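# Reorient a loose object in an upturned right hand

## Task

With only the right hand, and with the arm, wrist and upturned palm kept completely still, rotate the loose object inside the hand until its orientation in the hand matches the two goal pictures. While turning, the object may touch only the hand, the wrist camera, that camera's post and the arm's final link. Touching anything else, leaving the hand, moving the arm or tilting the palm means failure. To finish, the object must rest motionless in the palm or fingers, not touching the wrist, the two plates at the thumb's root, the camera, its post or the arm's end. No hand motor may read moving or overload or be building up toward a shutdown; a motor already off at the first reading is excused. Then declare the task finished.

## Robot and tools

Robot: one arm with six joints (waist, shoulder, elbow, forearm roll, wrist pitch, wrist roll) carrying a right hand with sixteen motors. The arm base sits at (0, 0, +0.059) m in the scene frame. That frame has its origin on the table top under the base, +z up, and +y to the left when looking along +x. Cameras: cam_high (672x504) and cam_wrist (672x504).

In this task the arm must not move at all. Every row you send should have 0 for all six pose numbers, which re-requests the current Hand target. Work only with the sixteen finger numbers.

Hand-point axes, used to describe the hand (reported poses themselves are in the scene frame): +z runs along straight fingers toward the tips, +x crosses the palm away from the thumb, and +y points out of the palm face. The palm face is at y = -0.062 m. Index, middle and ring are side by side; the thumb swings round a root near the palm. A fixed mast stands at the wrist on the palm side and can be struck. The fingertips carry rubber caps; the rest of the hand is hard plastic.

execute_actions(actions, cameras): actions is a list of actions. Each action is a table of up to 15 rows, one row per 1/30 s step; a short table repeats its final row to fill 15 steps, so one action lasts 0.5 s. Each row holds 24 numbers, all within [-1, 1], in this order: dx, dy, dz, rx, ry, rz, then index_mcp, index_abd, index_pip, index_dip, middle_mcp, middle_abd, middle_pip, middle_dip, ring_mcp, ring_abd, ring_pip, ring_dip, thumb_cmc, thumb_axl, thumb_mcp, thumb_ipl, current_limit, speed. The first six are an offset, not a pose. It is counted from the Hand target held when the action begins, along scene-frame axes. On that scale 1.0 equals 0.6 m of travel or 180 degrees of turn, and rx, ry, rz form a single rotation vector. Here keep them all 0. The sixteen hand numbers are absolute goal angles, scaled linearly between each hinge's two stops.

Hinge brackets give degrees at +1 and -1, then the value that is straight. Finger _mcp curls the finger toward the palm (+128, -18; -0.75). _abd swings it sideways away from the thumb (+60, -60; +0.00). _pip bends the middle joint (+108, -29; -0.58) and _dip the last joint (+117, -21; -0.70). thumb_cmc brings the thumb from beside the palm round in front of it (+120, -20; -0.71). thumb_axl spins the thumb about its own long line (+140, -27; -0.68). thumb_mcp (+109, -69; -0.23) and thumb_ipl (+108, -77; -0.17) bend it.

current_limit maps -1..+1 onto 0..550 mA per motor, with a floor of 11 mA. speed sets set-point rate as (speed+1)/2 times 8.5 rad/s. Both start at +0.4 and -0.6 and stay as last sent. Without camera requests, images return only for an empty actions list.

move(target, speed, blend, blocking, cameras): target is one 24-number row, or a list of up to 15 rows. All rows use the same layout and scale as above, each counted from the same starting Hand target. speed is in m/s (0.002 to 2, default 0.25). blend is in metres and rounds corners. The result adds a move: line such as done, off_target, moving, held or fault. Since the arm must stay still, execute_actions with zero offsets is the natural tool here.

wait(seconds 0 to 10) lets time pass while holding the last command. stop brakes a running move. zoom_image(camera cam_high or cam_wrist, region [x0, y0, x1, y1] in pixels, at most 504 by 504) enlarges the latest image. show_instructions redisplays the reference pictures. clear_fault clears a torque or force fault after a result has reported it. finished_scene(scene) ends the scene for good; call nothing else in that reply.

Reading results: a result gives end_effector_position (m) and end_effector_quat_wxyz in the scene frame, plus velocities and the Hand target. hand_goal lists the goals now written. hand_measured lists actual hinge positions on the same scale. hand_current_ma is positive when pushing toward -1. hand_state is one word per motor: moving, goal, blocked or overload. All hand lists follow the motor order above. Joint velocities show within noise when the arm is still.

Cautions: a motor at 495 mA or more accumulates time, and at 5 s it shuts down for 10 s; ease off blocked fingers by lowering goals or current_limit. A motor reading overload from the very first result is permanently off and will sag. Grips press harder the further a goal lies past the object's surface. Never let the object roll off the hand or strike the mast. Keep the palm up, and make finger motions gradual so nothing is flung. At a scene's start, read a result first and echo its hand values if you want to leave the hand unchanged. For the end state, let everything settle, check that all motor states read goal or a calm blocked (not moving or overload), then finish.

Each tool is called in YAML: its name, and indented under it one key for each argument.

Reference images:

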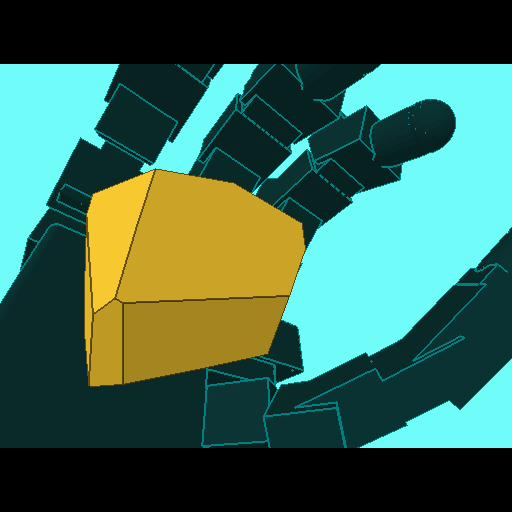

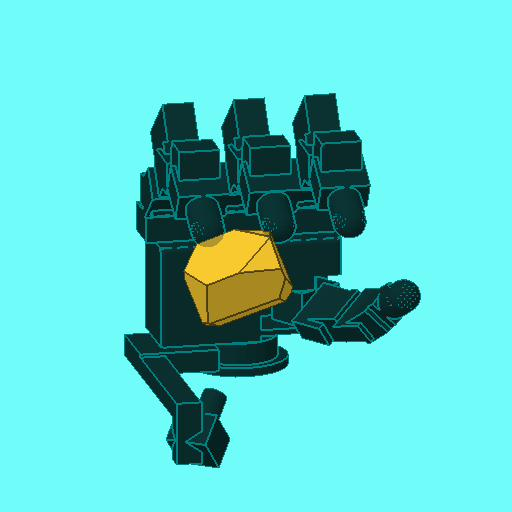

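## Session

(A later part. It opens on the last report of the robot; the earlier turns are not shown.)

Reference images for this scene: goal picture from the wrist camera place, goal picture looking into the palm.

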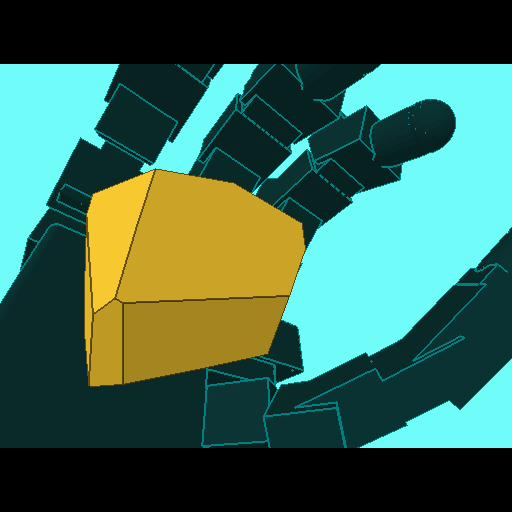

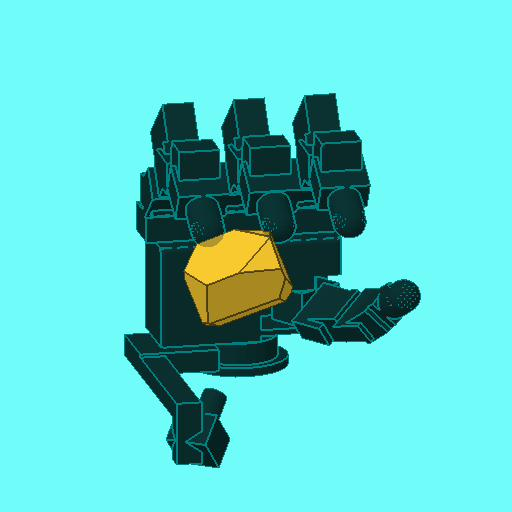

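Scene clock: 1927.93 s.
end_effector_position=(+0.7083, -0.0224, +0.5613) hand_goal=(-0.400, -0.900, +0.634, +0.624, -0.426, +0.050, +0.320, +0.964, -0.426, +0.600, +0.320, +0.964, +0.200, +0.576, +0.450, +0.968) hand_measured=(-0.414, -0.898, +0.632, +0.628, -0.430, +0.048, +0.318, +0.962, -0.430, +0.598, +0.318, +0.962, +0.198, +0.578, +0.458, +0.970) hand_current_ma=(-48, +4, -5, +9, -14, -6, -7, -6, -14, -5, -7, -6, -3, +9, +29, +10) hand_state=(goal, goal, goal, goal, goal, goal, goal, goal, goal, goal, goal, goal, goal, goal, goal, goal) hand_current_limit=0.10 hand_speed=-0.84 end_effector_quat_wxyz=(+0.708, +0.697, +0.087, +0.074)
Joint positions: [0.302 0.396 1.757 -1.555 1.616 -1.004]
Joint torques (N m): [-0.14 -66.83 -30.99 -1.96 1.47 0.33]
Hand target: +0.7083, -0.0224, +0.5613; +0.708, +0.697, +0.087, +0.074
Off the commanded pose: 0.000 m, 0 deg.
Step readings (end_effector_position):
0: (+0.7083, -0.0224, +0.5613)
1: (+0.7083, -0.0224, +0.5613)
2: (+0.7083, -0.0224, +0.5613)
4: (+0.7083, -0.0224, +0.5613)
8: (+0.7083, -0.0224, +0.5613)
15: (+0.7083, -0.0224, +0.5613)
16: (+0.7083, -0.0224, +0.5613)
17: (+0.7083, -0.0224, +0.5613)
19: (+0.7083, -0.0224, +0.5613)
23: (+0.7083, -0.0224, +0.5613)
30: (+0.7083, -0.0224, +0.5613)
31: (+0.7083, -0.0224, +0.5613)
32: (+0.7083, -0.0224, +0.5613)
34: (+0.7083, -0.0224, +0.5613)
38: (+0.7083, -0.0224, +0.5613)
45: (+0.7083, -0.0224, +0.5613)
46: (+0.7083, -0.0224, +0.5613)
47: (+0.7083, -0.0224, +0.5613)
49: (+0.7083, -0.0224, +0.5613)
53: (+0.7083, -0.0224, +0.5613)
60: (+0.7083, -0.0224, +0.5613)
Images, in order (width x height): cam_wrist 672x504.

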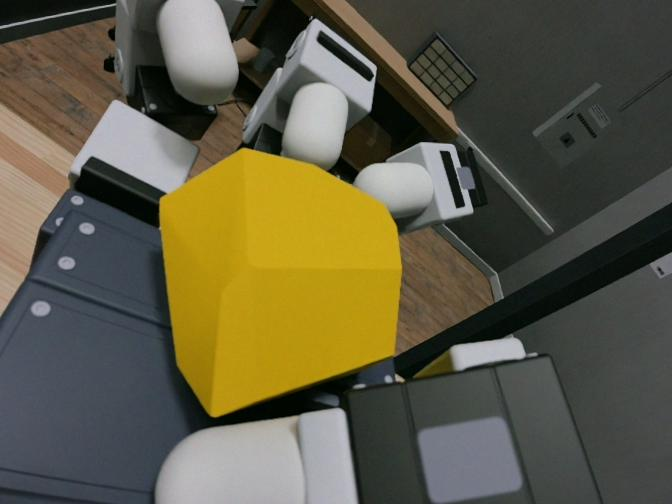

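execute_actions:
  actions:
    - [[0,0,0,0,0,0,-0.358,-0.9,0.749,0.468,-0.425,0.05,0.321,0.964,-0.425,0.6,0.321,0.964,0.2,0.577,0.45,0.968,0.1,-0.86]]
    - [[0,0,0,0,0,0,-0.31,-0.9,0.825,0.34,-0.425,0.05,0.321,0.964,-0.425,0.6,0.321,0.964,0.2,0.577,0.45,0.968,0.1,-0.86]]
  cameras: ["cam_wrist"]

Scene clock: 1936.50 s.
end_effector_position=(+0.7083, -0.0224, +0.5613) hand_goal=(-0.310, -0.900, +0.824, +0.340, -0.426, +0.050, +0.320, +0.964, -0.426, +0.600, +0.320, +0.964, +0.200, +0.576, +0.450, +0.968) hand_measured=(-0.326, -0.898, +0.822, +0.346, -0.430, +0.048, +0.318, +0.962, -0.430, +0.598, +0.318, +0.962, +0.198, +0.578, +0.458, +0.970) hand_current_ma=(-55, +3, -3, +18, -14, -6, -7, -6, -14, -5, -7, -6, -3, +9, +29, +10) hand_state=(goal, goal, goal, goal, goal, goal, goal, goal, goal, goal, goal, goal, goal, goal, goal, goal) hand_current_limit=0.10 hand_speed=-0.86 end_effector_quat_wxyz=(+0.708, +0.697, +0.087, +0.074)
Joint positions: [0.302 0.396 1.757 -1.555 1.616 -1.004]
Joint torques (N m): [-0.21 -66.93 -30.95 -2 1.49 0.32]
Hand target: +0.7083, -0.0224, +0.5613; +0.708, +0.697, +0.087, +0.074
Off the commanded pose: 0.000 m, 0 deg.
Step readings (end_effector_position):
0: (+0.7083, -0.0224, +0.5613)
1: (+0.7083, -0.0224, +0.5613)
2: (+0.7083, -0.0224, +0.5613)
4: (+0.7083, -0.0224, +0.5613)
8: (+0.7083, -0.0224, +0.5613)
15: (+0.7083, -0.0224, +0.5613)
16: (+0.7083, -0.0224, +0.5613)
17: (+0.7083, -0.0224, +0.5613)
19: (+0.7083, -0.0224, +0.5613)
23: (+0.7083, -0.0224, +0.5613)
30: (+0.7083, -0.0224, +0.5613)
Images, in order (width x height): cam_wrist 672x504.

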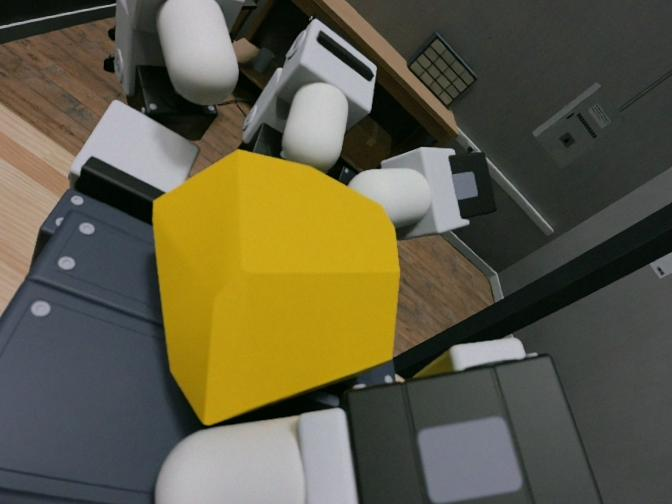

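execute_actions:
  actions:
    - [[0,0,0,0,0,0,-0.26,-0.9,0.875,0.245,-0.425,0.05,0.321,0.964,-0.425,0.6,0.321,0.964,0.2,0.577,0.45,0.968,0.1,-0.86]]
    - [[0,0,0,0,0,0,-0.22,-0.9,0.91,0.165,-0.425,0.05,0.321,0.964,-0.425,0.6,0.321,0.964,0.2,0.577,0.45,0.968,0.1,-0.86]]
  cameras: ["cam_wrist"]

Scene clock: 1940.37 s.
end_effector_position=(+0.7083, -0.0224, +0.5613) hand_goal=(-0.220, -0.900, +0.910, +0.164, -0.426, +0.050, +0.320, +0.964, -0.426, +0.600, +0.320, +0.964, +0.200, +0.576, +0.450, +0.968) hand_measured=(-0.240, -0.900, +0.908, +0.174, -0.430, +0.048, +0.318, +0.962, -0.430, +0.598, +0.318, +0.962, +0.200, +0.580, +0.458, +0.970) hand_current_ma=(-75, +0, -2, +30, -14, -6, -7, -6, -14, -5, -7, -6, +2, +12, +29, +4) hand_state=(blocked, goal, goal, goal, goal, goal, goal, goal, goal, goal, goal, goal, goal, goal, goal, goal) hand_current_limit=0.10 hand_speed=-0.86 end_effector_quat_wxyz=(+0.708, +0.697, +0.087, +0.074)
Joint positions: [0.302 0.396 1.757 -1.555 1.616 -1.004]
Joint torques (N m): [-0.32 -67.03 -31.02 -1.97 1.49 0.35]
Hand target: +0.7083, -0.0224, +0.5613; +0.708, +0.697, +0.087, +0.074
Off the commanded pose: 0.000 m, 0 deg.
Step readings (end_effector_position):
0: (+0.7083, -0.0224, +0.5613)
1: (+0.7083, -0.0224, +0.5613)
2: (+0.7083, -0.0224, +0.5613)
4: (+0.7083, -0.0224, +0.5613)
8: (+0.7083, -0.0224, +0.5613)
15: (+0.7083, -0.0224, +0.5613)
16: (+0.7083, -0.0224, +0.5613)
17: (+0.7083, -0.0224, +0.5613)
19: (+0.7083, -0.0224, +0.5613)
23: (+0.7083, -0.0224, +0.5613)
30: (+0.7083, -0.0224, +0.5613)
Images, in order (width x height): cam_wrist 672x504.

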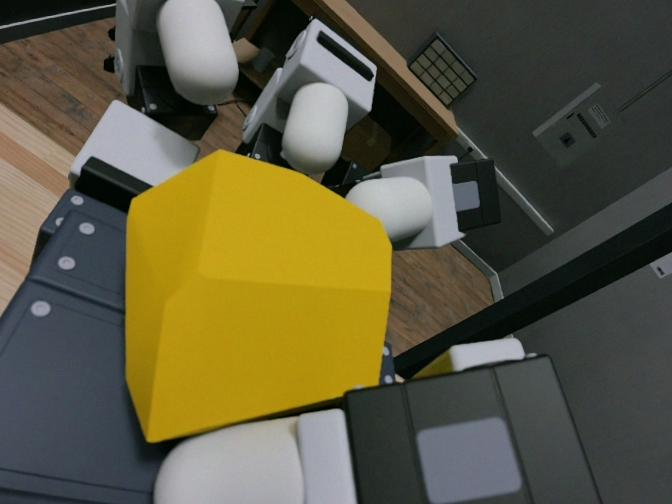

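execute_actions:
  actions:
    - [[0,0,0,0,0,0,-0.31,-0.9,0.825,0.34,-0.425,0.05,0.4,0.964,-0.425,0.62,0.4,0.964,0.2,0.64,0.45,0.968,0.1,-0.82]]
    - [[0,0,0,0,0,0,-0.399,-0.8,0.635,0.625,-0.364,0.05,0.55,0.942,-0.364,0.62,0.55,0.942,0.364,0.64,0.35,0.968,0.1,-0.78]]
    - [[0,0,0,0,0,0,-0.45,-0.4,0.4,0.75,-0.364,0.3,0.644,0.942,-0.364,0.62,0.644,0.942,0.364,0.6,0.35,0.968,0.1,-0.8]]
    - [[0,0,0,0,0,0,-0.6,0,0.1,0.3,-0.318,0.35,0.749,0.788,-0.318,0.62,0.749,0.788,0.364,0.577,0.35,0.968,0.1,-0.82]]
  cameras: ["cam_wrist"]

Scene clock: 1975.60 s.
end_effector_position=(+0.7083, -0.0224, +0.5613) hand_goal=(-0.600, +0.000, +0.100, +0.300, -0.318, +0.350, +0.748, +0.788, -0.318, +0.620, +0.748, +0.788, +0.364, +0.576, +0.350, +0.968) hand_measured=(-0.606, -0.002, +0.102, +0.304, -0.332, +0.348, +0.746, +0.792, -0.332, +0.618, +0.746, +0.792, +0.334, +0.596, +0.348, +0.980) hand_current_ma=(-18, -6, +3, +8, -45, -5, -4, +8, -48, -5, -4, +9, -110, +82, -7, +49) hand_state=(goal, goal, goal, goal, goal, goal, goal, goal, goal, goal, goal, goal, blocked, goal, goal, goal) hand_current_limit=0.10 hand_speed=-0.82 end_effector_quat_wxyz=(+0.708, +0.697, +0.087, +0.074)
Joint positions: [0.302 0.396 1.757 -1.555 1.616 -1.004]
Joint torques (N m): [-0.27 -67.04 -31.07 -1.96 1.47 0.34]
Hand target: +0.7083, -0.0224, +0.5613; +0.708, +0.697, +0.087, +0.074
Off the commanded pose: 0.000 m, 0 deg.
Step readings (end_effector_position):
0: (+0.7083, -0.0224, +0.5613)
1: (+0.7083, -0.0224, +0.5613)
2: (+0.7083, -0.0224, +0.5613)
4: (+0.7083, -0.0224, +0.5613)
8: (+0.7083, -0.0224, +0.5613)
15: (+0.7083, -0.0224, +0.5613)
16: (+0.7083, -0.0224, +0.5613)
17: (+0.7083, -0.0224, +0.5613)
19: (+0.7083, -0.0224, +0.5613)
23: (+0.7083, -0.0224, +0.5613)
30: (+0.7083, -0.0224, +0.5613)
31: (+0.7083, -0.0224, +0.5613)
32: (+0.7083, -0.0224, +0.5613)
34: (+0.7083, -0.0224, +0.5613)
38: (+0.7083, -0.0224, +0.5613)
45: (+0.7083, -0.0224, +0.5613)
46: (+0.7083, -0.0224, +0.5613)
47: (+0.7083, -0.0224, +0.5613)
49: (+0.7083, -0.0224, +0.5613)
53: (+0.7083, -0.0224, +0.5613)
60: (+0.7083, -0.0224, +0.5613)
Images, in order (width x height): cam_wrist 672x504.

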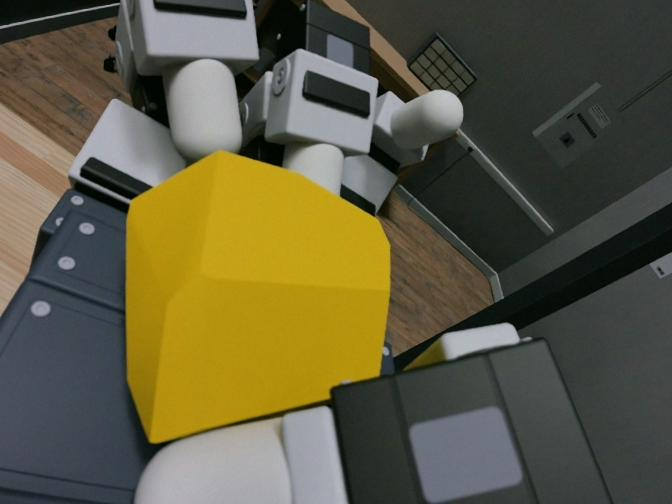

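execute_actions:
  actions:
    - [[0,0,0,0,0,0,-0.6,0,0.1,0.3,-0.29,0.35,0.785,0.725,-0.264,0.62,0.82,0.661,0.34,0.59,0.35,0.968,0.1,-0.85]]
    - [[0,0,0,0,0,0,-0.6,0,0.1,0.3,-0.264,0.35,0.82,0.661,-0.212,0.62,0.867,0.559,0.34,0.59,0.35,0.968,0.1,-0.86]]
  cameras: ["cam_wrist"]

Scene clock: 1980.90 s.
end_effector_position=(+0.7083, -0.0224, +0.5613) hand_goal=(-0.600, +0.000, +0.100, +0.300, -0.264, +0.350, +0.820, +0.660, -0.212, +0.620, +0.866, +0.558, +0.340, +0.590, +0.350, +0.968) hand_measured=(-0.606, -0.002, +0.102, +0.304, -0.278, +0.348, +0.820, +0.666, -0.224, +0.618, +0.864, +0.562, +0.330, +0.596, +0.348, +0.980) hand_current_ma=(-18, -6, +3, +8, -45, -4, +0, +18, -41, -5, -3, +8, -31, +25, -5, +49) hand_state=(goal, goal, goal, goal, goal, goal, goal, goal, goal, goal, goal, goal, goal, goal, goal, goal) hand_current_limit=0.10 hand_speed=-0.86 end_effector_quat_wxyz=(+0.708, +0.697, +0.087, +0.074)
Joint positions: [0.302 0.396 1.757 -1.555 1.616 -1.004]
Joint torques (N m): [-0.17 -67 -30.95 -1.97 1.49 0.34]
Hand target: +0.7083, -0.0224, +0.5613; +0.708, +0.697, +0.087, +0.074
Off the commanded pose: 0.000 m, 0 deg.
Step readings (end_effector_position):
0: (+0.7083, -0.0224, +0.5613)
1: (+0.7083, -0.0224, +0.5613)
2: (+0.7083, -0.0224, +0.5613)
4: (+0.7083, -0.0224, +0.5613)
8: (+0.7083, -0.0224, +0.5613)
15: (+0.7083, -0.0224, +0.5613)
16: (+0.7083, -0.0224, +0.5613)
17: (+0.7083, -0.0224, +0.5613)
19: (+0.7083, -0.0224, +0.5613)
23: (+0.7083, -0.0224, +0.5613)
30: (+0.7083, -0.0224, +0.5613)
Images, in order (width x height): cam_wrist 672x504.

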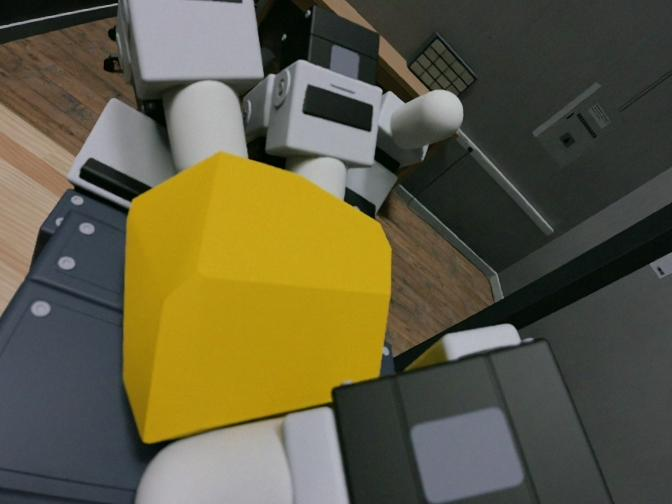

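execute_actions:
  actions:
    - [[0,0,0,0,0,0,-0.6,0,0.1,0.3,-0.25,0.35,0.832,0.635,-0.176,0.62,0.888,0.5,0.34,0.59,0.35,0.968,0.1,-0.86]]
    - [[0,0,0,0,0,0,-0.6,0,0.1,0.3,-0.25,0.35,0.832,0.635,-0.141,0.62,0.908,0.443,0.34,0.59,0.35,0.968,0.1,-0.86]]
  cameras: ["cam_wrist"]

Scene clock: 1985.57 s.
end_effector_position=(+0.7083, -0.0224, +0.5613) hand_goal=(-0.600, +0.000, +0.100, +0.300, -0.250, +0.350, +0.832, +0.634, -0.142, +0.620, +0.908, +0.442, +0.340, +0.590, +0.350, +0.968) hand_measured=(-0.606, -0.002, +0.102, +0.304, -0.266, +0.350, +0.832, +0.644, -0.154, +0.618, +0.906, +0.446, +0.330, +0.596, +0.348, +0.980) hand_current_ma=(-18, -6, +3, +8, -60, +0, +1, +32, -37, -5, -2, +8, -31, +25, -5, +49) hand_state=(goal, goal, goal, goal, goal, goal, goal, goal, goal, goal, goal, goal, goal, goal, goal, goal) hand_current_limit=0.10 hand_speed=-0.86 end_effector_quat_wxyz=(+0.708, +0.697, +0.087, +0.074)
Joint positions: [0.302 0.396 1.757 -1.555 1.616 -1.004]
Joint torques (N m): [-0.11 -66.97 -31.01 -1.96 1.48 0.33]
Hand target: +0.7083, -0.0224, +0.5613; +0.708, +0.697, +0.087, +0.074
Off the commanded pose: 0.000 m, 0 deg.
Step readings (end_effector_position):
0: (+0.7083, -0.0224, +0.5613)
1: (+0.7083, -0.0224, +0.5613)
2: (+0.7083, -0.0224, +0.5613)
4: (+0.7083, -0.0224, +0.5613)
8: (+0.7083, -0.0224, +0.5613)
15: (+0.7083, -0.0224, +0.5613)
16: (+0.7083, -0.0224, +0.5613)
17: (+0.7083, -0.0224, +0.5613)
19: (+0.7083, -0.0224, +0.5613)
23: (+0.7083, -0.0224, +0.5613)
30: (+0.7083, -0.0224, +0.5613)
Images, in order (width x height): cam_wrist 672x504.

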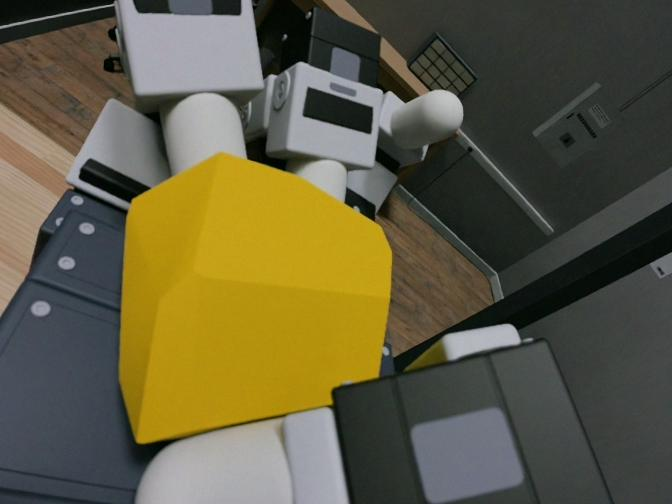

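execute_actions:
  actions:
    - [[0,0,0,0,0,0,-0.6,0,0.1,0.3,-0.25,0.35,0.832,0.635,-0.1,0.62,0.92,0.39,0.34,0.59,0.35,0.968,0.1,-0.86]]
    - [[0,0,0,0,0,0,-0.6,0,0.1,0.3,-0.25,0.35,0.832,0.635,-0.064,0.62,0.931,0.339,0.34,0.59,0.35,0.968,0.1,-0.86]]
  cameras: ["cam_wrist"]

Scene clock: 1990.87 s.
end_effector_position=(+0.7083, -0.0224, +0.5613) hand_goal=(-0.600, +0.000, +0.100, +0.300, -0.250, +0.350, +0.832, +0.634, -0.064, +0.620, +0.930, +0.338, +0.340, +0.590, +0.350, +0.968) hand_measured=(-0.606, -0.002, +0.102, +0.304, -0.264, +0.350, +0.832, +0.642, -0.082, +0.618, +0.932, +0.356, +0.330, +0.598, +0.348, +0.980) hand_current_ma=(-18, -6, +3, +8, -51, +0, +2, +24, -61, -3, +4, +58, -31, +31, -5, +49) hand_state=(goal, goal, goal, goal, goal, goal, goal, goal, goal, goal, goal, goal, goal, goal, goal, goal) hand_current_limit=0.10 hand_speed=-0.86 end_effector_quat_wxyz=(+0.708, +0.697, +0.087, +0.074)
Joint positions: [0.302 0.396 1.757 -1.555 1.616 -1.004]
Joint torques (N m): [-0.38 -66.78 -31.02 -1.92 1.44 0.36]
Hand target: +0.7083, -0.0224, +0.5613; +0.708, +0.697, +0.087, +0.074
Off the commanded pose: 0.000 m, 0 deg.
Step readings (end_effector_position):
0: (+0.7083, -0.0224, +0.5613)
1: (+0.7083, -0.0224, +0.5613)
2: (+0.7083, -0.0224, +0.5613)
4: (+0.7083, -0.0224, +0.5613)
8: (+0.7083, -0.0224, +0.5613)
15: (+0.7083, -0.0224, +0.5613)
16: (+0.7083, -0.0224, +0.5613)
17: (+0.7083, -0.0224, +0.5613)
19: (+0.7083, -0.0224, +0.5613)
23: (+0.7083, -0.0224, +0.5613)
30: (+0.7083, -0.0224, +0.5613)
Images, in order (width x height): cam_wrist 672x504.

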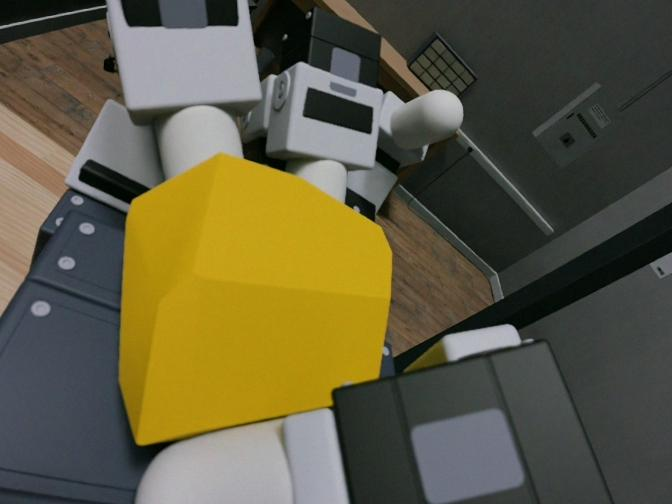

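zoom_image:
  camera: "cam_wrist"
  region: [110, 140, 410, 460]

Scaled by 1.575.

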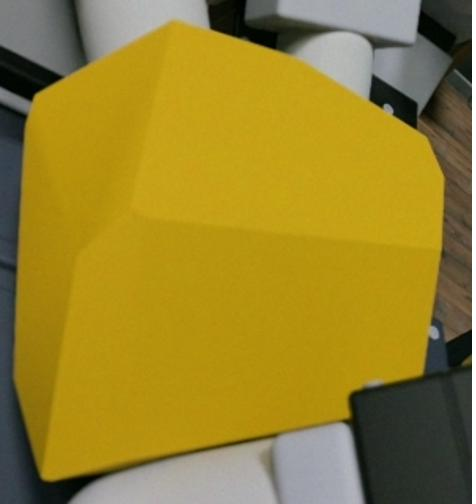

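execute_actions:
  actions:
    - [[0,0,0,0,0,0,-0.6,0,0.1,0.3,-0.24,0.35,0.842,0.615,-0.03,0.62,0.933,0.3,0.34,0.59,0.35,0.968,0.2,-0.87]]
    - [[0,0,0,0,0,0,-0.6,0,0.1,0.3,-0.225,0.35,0.856,0.585,0,0.62,0.935,0.27,0.34,0.59,0.35,0.968,0.2,-0.87]]
  cameras: ["cam_wrist"]

Scene clock: 2009.77 s.
end_effector_position=(+0.7083, -0.0224, +0.5613) hand_goal=(-0.600, +0.000, +0.100, +0.300, -0.226, +0.350, +0.856, +0.584, +0.000, +0.620, +0.934, +0.270, +0.340, +0.590, +0.350, +0.968) hand_measured=(-0.606, -0.002, +0.102, +0.304, -0.246, +0.350, +0.856, +0.596, -0.056, +0.626, +0.944, +0.316, +0.330, +0.618, +0.348, +0.978) hand_current_ma=(-18, -6, +3, +8, -74, +1, +1, +40, -235, +15, +27, +175, -34, +119, -5, +44) hand_state=(goal, goal, goal, goal, blocked, goal, goal, goal, blocked, goal, goal, blocked, goal, blocked, goal, goal) hand_current_limit=0.20 hand_speed=-0.87 end_effector_quat_wxyz=(+0.708, +0.697, +0.087, +0.074)
Joint positions: [0.302 0.396 1.757 -1.555 1.616 -1.004]
Joint torques (N m): [-0.31 -67.01 -30.94 -1.96 1.46 0.32]
Hand target: +0.7083, -0.0224, +0.5613; +0.708, +0.697, +0.087, +0.074
Off the commanded pose: 0.000 m, 0 deg.
Step readings (end_effector_position):
0: (+0.7083, -0.0224, +0.5613)
1: (+0.7083, -0.0224, +0.5613)
2: (+0.7083, -0.0224, +0.5613)
4: (+0.7083, -0.0224, +0.5613)
8: (+0.7083, -0.0224, +0.5613)
15: (+0.7083, -0.0224, +0.5613)
16: (+0.7083, -0.0224, +0.5613)
17: (+0.7083, -0.0224, +0.5613)
19: (+0.7083, -0.0224, +0.5613)
23: (+0.7083, -0.0224, +0.5613)
30: (+0.7083, -0.0224, +0.5613)
Images, in order (width x height): cam_wrist 672x504.

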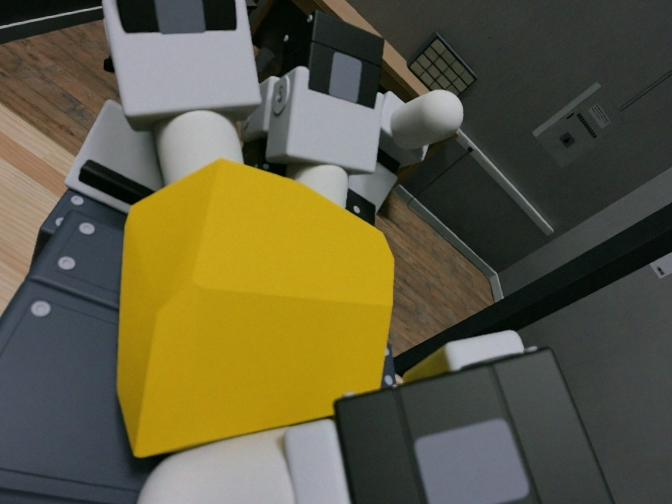

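execute_actions:
  actions:
    - [[0,0,0,0,0,0,-0.6,0,0.1,0.3,-0.195,0.35,0.856,0.585,0,0.62,0.92,0.27,0.34,0.59,0.35,0.968,0.25,-0.87]]
    - [[0,0,0,0,0,0,-0.6,0,0.1,0.3,-0.185,0.35,0.826,0.585,0.01,0.62,0.89,0.27,0.34,0.59,0.35,0.968,0.25,-0.87]]
    - [[0,0,0,0,0,0,-0.6,0,0.1,0.3,-0.18,0.35,0.796,0.585,0.02,0.62,0.86,0.27,0.34,0.59,0.35,0.968,0.25,-0.87]]
  cameras: ["cam_wrist"]

Scene clock: 2015.70 s.
end_effector_position=(+0.7083, -0.0224, +0.5613) hand_goal=(-0.600, +0.000, +0.100, +0.300, -0.180, +0.350, +0.796, +0.584, +0.020, +0.620, +0.860, +0.270, +0.340, +0.590, +0.350, +0.968) hand_measured=(-0.606, -0.002, +0.102, +0.304, -0.216, +0.352, +0.808, +0.596, -0.036, +0.638, +0.904, +0.312, +0.330, +0.632, +0.348, +0.972) hand_current_ma=(-18, -6, +3, +8, -138, +4, +36, +39, -238, +48, +165, +162, -34, +194, -5, +16) hand_state=(goal, goal, goal, goal, blocked, goal, goal, goal, blocked, goal, blocked, blocked, goal, blocked, goal, goal) hand_current_limit=0.25 hand_speed=-0.87 end_effector_quat_wxyz=(+0.708, +0.697, +0.087, +0.074)
Joint positions: [0.302 0.396 1.757 -1.555 1.616 -1.004]
Joint torques (N m): [-0.03 -67.03 -30.98 -1.95 1.46 0.36]
Hand target: +0.7083, -0.0224, +0.5613; +0.708, +0.697, +0.087, +0.074
Off the commanded pose: 0.000 m, 0 deg.
Step readings (end_effector_position):
0: (+0.7083, -0.0224, +0.5613)
1: (+0.7083, -0.0224, +0.5613)
2: (+0.7083, -0.0224, +0.5613)
4: (+0.7083, -0.0224, +0.5613)
8: (+0.7083, -0.0224, +0.5613)
15: (+0.7083, -0.0224, +0.5613)
16: (+0.7083, -0.0224, +0.5613)
17: (+0.7083, -0.0224, +0.5613)
19: (+0.7083, -0.0224, +0.5613)
23: (+0.7083, -0.0224, +0.5613)
30: (+0.7083, -0.0224, +0.5613)
31: (+0.7083, -0.0224, +0.5613)
32: (+0.7083, -0.0224, +0.5613)
34: (+0.7083, -0.0224, +0.5613)
38: (+0.7083, -0.0224, +0.5613)
45: (+0.7083, -0.0224, +0.5613)
Images, in order (width x height): cam_wrist 672x504.

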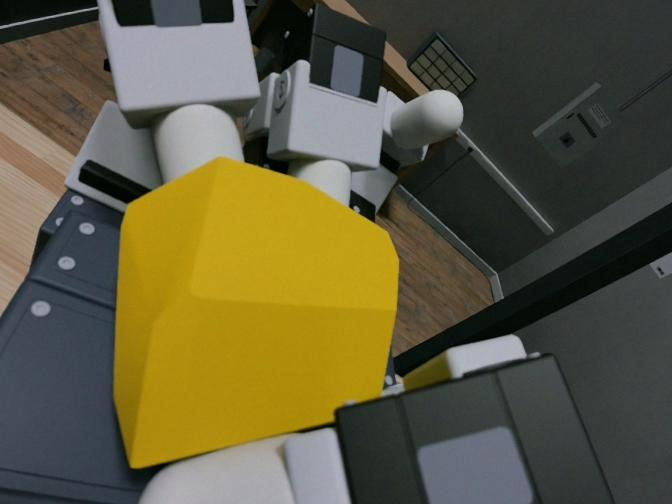

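execute_actions:
  actions:
    - [[0,0,0,0,0,0,-0.6,0,0.1,0.3,-0.17,0.35,0.766,0.585,0.03,0.62,0.83,0.27,0.34,0.575,0.35,0.968,0.3,-0.87]]
    - [[0,0,0,0,0,0,-0.6,0,0.1,0.3,-0.16,0.35,0.736,0.585,0.04,0.62,0.8,0.27,0.34,0.575,0.35,0.968,0.3,-0.87]]
    - [[0,0,0,0,0,0,-0.6,0,0.1,0.3,-0.15,0.35,0.706,0.585,0.05,0.62,0.77,0.27,0.34,0.575,0.35,0.968,0.3,-0.87]]
  cameras: ["cam_wrist"]

Scene clock: 2025.33 s.
end_effector_position=(+0.7083, -0.0224, +0.5613) hand_goal=(-0.600, +0.000, +0.100, +0.300, -0.150, +0.350, +0.706, +0.584, +0.050, +0.620, +0.770, +0.270, +0.340, +0.574, +0.350, +0.968) hand_measured=(-0.606, -0.002, +0.102, +0.304, -0.206, +0.348, +0.706, +0.600, -0.034, +0.646, +0.808, +0.312, +0.330, +0.634, +0.348, +0.970) hand_current_ma=(-18, -6, +3, +8, -234, -2, +2, +50, -358, +81, +142, +162, -34, +294, -5, +8) hand_state=(goal, goal, goal, goal, blocked, goal, goal, goal, blocked, blocked, blocked, blocked, goal, blocked, goal, goal) hand_current_limit=0.30 hand_speed=-0.87 end_effector_quat_wxyz=(+0.708, +0.697, +0.087, +0.074)
Joint positions: [0.302 0.396 1.757 -1.555 1.616 -1.004]
Joint torques (N m): [-0.11 -66.96 -31 -1.96 1.46 0.33]
Hand target: +0.7083, -0.0224, +0.5613; +0.708, +0.697, +0.087, +0.074
Off the commanded pose: 0.000 m, 0 deg.
Step readings (end_effector_position):
0: (+0.7083, -0.0224, +0.5613)
1: (+0.7083, -0.0224, +0.5613)
2: (+0.7083, -0.0224, +0.5613)
4: (+0.7083, -0.0224, +0.5613)
8: (+0.7083, -0.0224, +0.5613)
15: (+0.7083, -0.0224, +0.5613)
16: (+0.7083, -0.0224, +0.5613)
17: (+0.7083, -0.0224, +0.5613)
19: (+0.7083, -0.0224, +0.5613)
23: (+0.7083, -0.0224, +0.5613)
30: (+0.7083, -0.0224, +0.5613)
31: (+0.7083, -0.0224, +0.5613)
32: (+0.7083, -0.0224, +0.5613)
34: (+0.7083, -0.0224, +0.5613)
38: (+0.7083, -0.0224, +0.5613)
45: (+0.7083, -0.0224, +0.5613)
Images, in order (width x height): cam_wrist 672x504.

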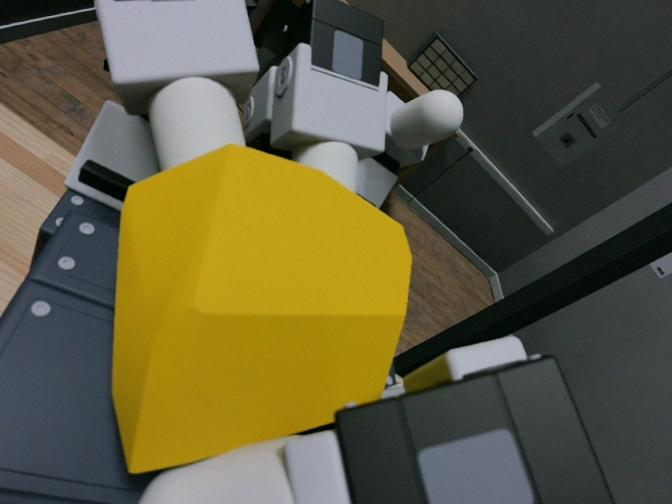

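execute_actions:
  actions:
    - [[0,0,0,0,0,0,-0.6,0,0.1,0.3,-0.14,0.35,0.676,0.585,0.05,0.62,0.74,0.27,0.34,0.575,0.35,0.968,0.3,-0.87]]
    - [[0,0,0,0,0,0,-0.6,0,0.1,0.3,-0.13,0.35,0.646,0.585,0.05,0.62,0.71,0.27,0.34,0.575,0.35,0.968,0.3,-0.87]]
    - [[0,0,0,0,0,0,-0.6,0,0.1,0.3,-0.13,0.35,0.646,0.585,0.05,0.62,0.71,0.27,0.34,0.575,0.35,0.968,0.3,-0.87]]
  cameras: ["cam_wrist"]

Scene clock: 2030.60 s.
end_effector_position=(+0.7083, -0.0224, +0.5613) hand_goal=(-0.600, +0.000, +0.100, +0.300, -0.130, +0.350, +0.646, +0.584, +0.050, +0.620, +0.710, +0.270, +0.340, +0.574, +0.350, +0.968) hand_measured=(-0.606, -0.002, +0.102, +0.304, -0.198, +0.348, +0.642, +0.600, -0.026, +0.646, +0.734, +0.312, +0.330, +0.634, +0.348, +0.970) hand_current_ma=(-18, -6, +3, +8, -288, -2, -10, +50, -330, +81, +84, +162, -34, +294, -5, +8) hand_state=(goal, goal, goal, goal, blocked, goal, goal, goal, blocked, blocked, blocked, blocked, goal, blocked, goal, goal) hand_current_limit=0.30 hand_speed=-0.87 end_effector_quat_wxyz=(+0.708, +0.697, +0.087, +0.074)
Joint positions: [0.302 0.396 1.757 -1.555 1.616 -1.004]
Joint torques (N m): [-0.13 -66.95 -30.99 -1.97 1.48 0.34]
Hand target: +0.7083, -0.0224, +0.5613; +0.708, +0.697, +0.087, +0.074
Off the commanded pose: 0.000 m, 0 deg.
Step readings (end_effector_position):
0: (+0.7083, -0.0224, +0.5613)
1: (+0.7083, -0.0224, +0.5613)
2: (+0.7083, -0.0224, +0.5613)
4: (+0.7083, -0.0224, +0.5613)
8: (+0.7083, -0.0224, +0.5613)
15: (+0.7083, -0.0224, +0.5613)
16: (+0.7083, -0.0224, +0.5613)
17: (+0.7083, -0.0224, +0.5613)
19: (+0.7083, -0.0224, +0.5613)
23: (+0.7083, -0.0224, +0.5613)
30: (+0.7083, -0.0224, +0.5613)
31: (+0.7083, -0.0224, +0.5613)
32: (+0.7083, -0.0224, +0.5613)
34: (+0.7083, -0.0224, +0.5613)
38: (+0.7083, -0.0224, +0.5613)
45: (+0.7083, -0.0224, +0.5613)
Images, in order (width x height): cam_wrist 672x504.

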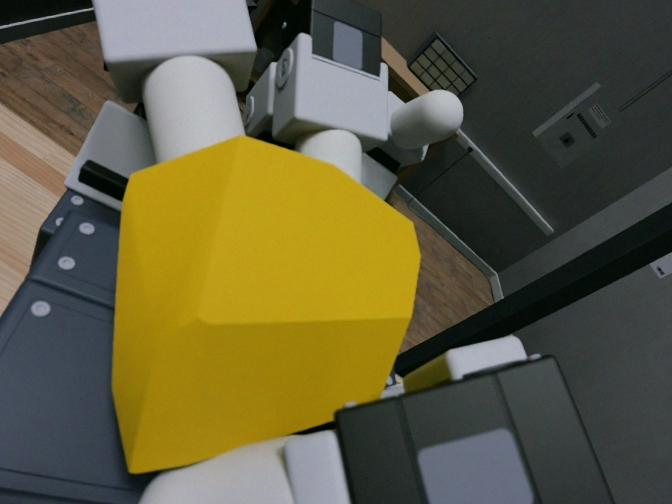

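execute_actions:
  actions:
    - [[0,0,0,0,0,0,-0.6,0,0.1,0.3,-0.12,0.35,0.616,0.585,0.05,0.62,0.68,0.27,0.34,0.575,0.35,0.968,0.3,-0.87]]
    - [[0,0,0,0,0,0,-0.6,0,0.1,0.3,-0.11,0.35,0.586,0.585,0.05,0.62,0.65,0.27,0.34,0.575,0.35,0.968,0.3,-0.87]]
    - [[0,0,0,0,0,0,-0.6,0,0.1,0.3,-0.11,0.35,0.586,0.585,0.05,0.62,0.65,0.27,0.34,0.575,0.35,0.968,0.3,-0.87]]
  cameras: ["cam_wrist"]

Scene clock: 2036.77 s.
end_effector_position=(+0.7083, -0.0224, +0.5613) hand_goal=(-0.600, +0.000, +0.100, +0.300, -0.110, +0.350, +0.586, +0.584, +0.050, +0.620, +0.650, +0.270, +0.340, +0.574, +0.350, +0.968) hand_measured=(-0.606, -0.002, +0.102, +0.304, -0.182, +0.350, +0.580, +0.600, -0.010, +0.642, +0.664, +0.300, +0.330, +0.634, +0.348, +0.970) hand_current_ma=(-18, -6, +3, +8, -316, -1, -20, +50, -250, +65, +42, +108, -34, +294, -4, +8) hand_state=(goal, goal, goal, goal, blocked, goal, goal, goal, blocked, blocked, goal, blocked, goal, blocked, goal, goal) hand_current_limit=0.30 hand_speed=-0.87 end_effector_quat_wxyz=(+0.708, +0.697, +0.087, +0.074)
Joint positions: [0.302 0.396 1.757 -1.555 1.616 -1.004]
Joint torques (N m): [-0.4 -66.92 -31.02 -1.96 1.48 0.31]
Hand target: +0.7083, -0.0224, +0.5613; +0.708, +0.697, +0.087, +0.074
Off the commanded pose: 0.000 m, 0 deg.
Step readings (end_effector_position):
0: (+0.7083, -0.0224, +0.5613)
1: (+0.7083, -0.0224, +0.5613)
2: (+0.7083, -0.0224, +0.5613)
4: (+0.7083, -0.0224, +0.5613)
8: (+0.7083, -0.0224, +0.5613)
15: (+0.7083, -0.0224, +0.5613)
16: (+0.7083, -0.0224, +0.5613)
17: (+0.7083, -0.0224, +0.5613)
19: (+0.7083, -0.0224, +0.5613)
23: (+0.7083, -0.0224, +0.5613)
30: (+0.7083, -0.0224, +0.5613)
31: (+0.7083, -0.0224, +0.5613)
32: (+0.7083, -0.0224, +0.5613)
34: (+0.7083, -0.0224, +0.5613)
38: (+0.7083, -0.0224, +0.5613)
45: (+0.7083, -0.0224, +0.5613)
Images, in order (width x height): cam_wrist 672x504.

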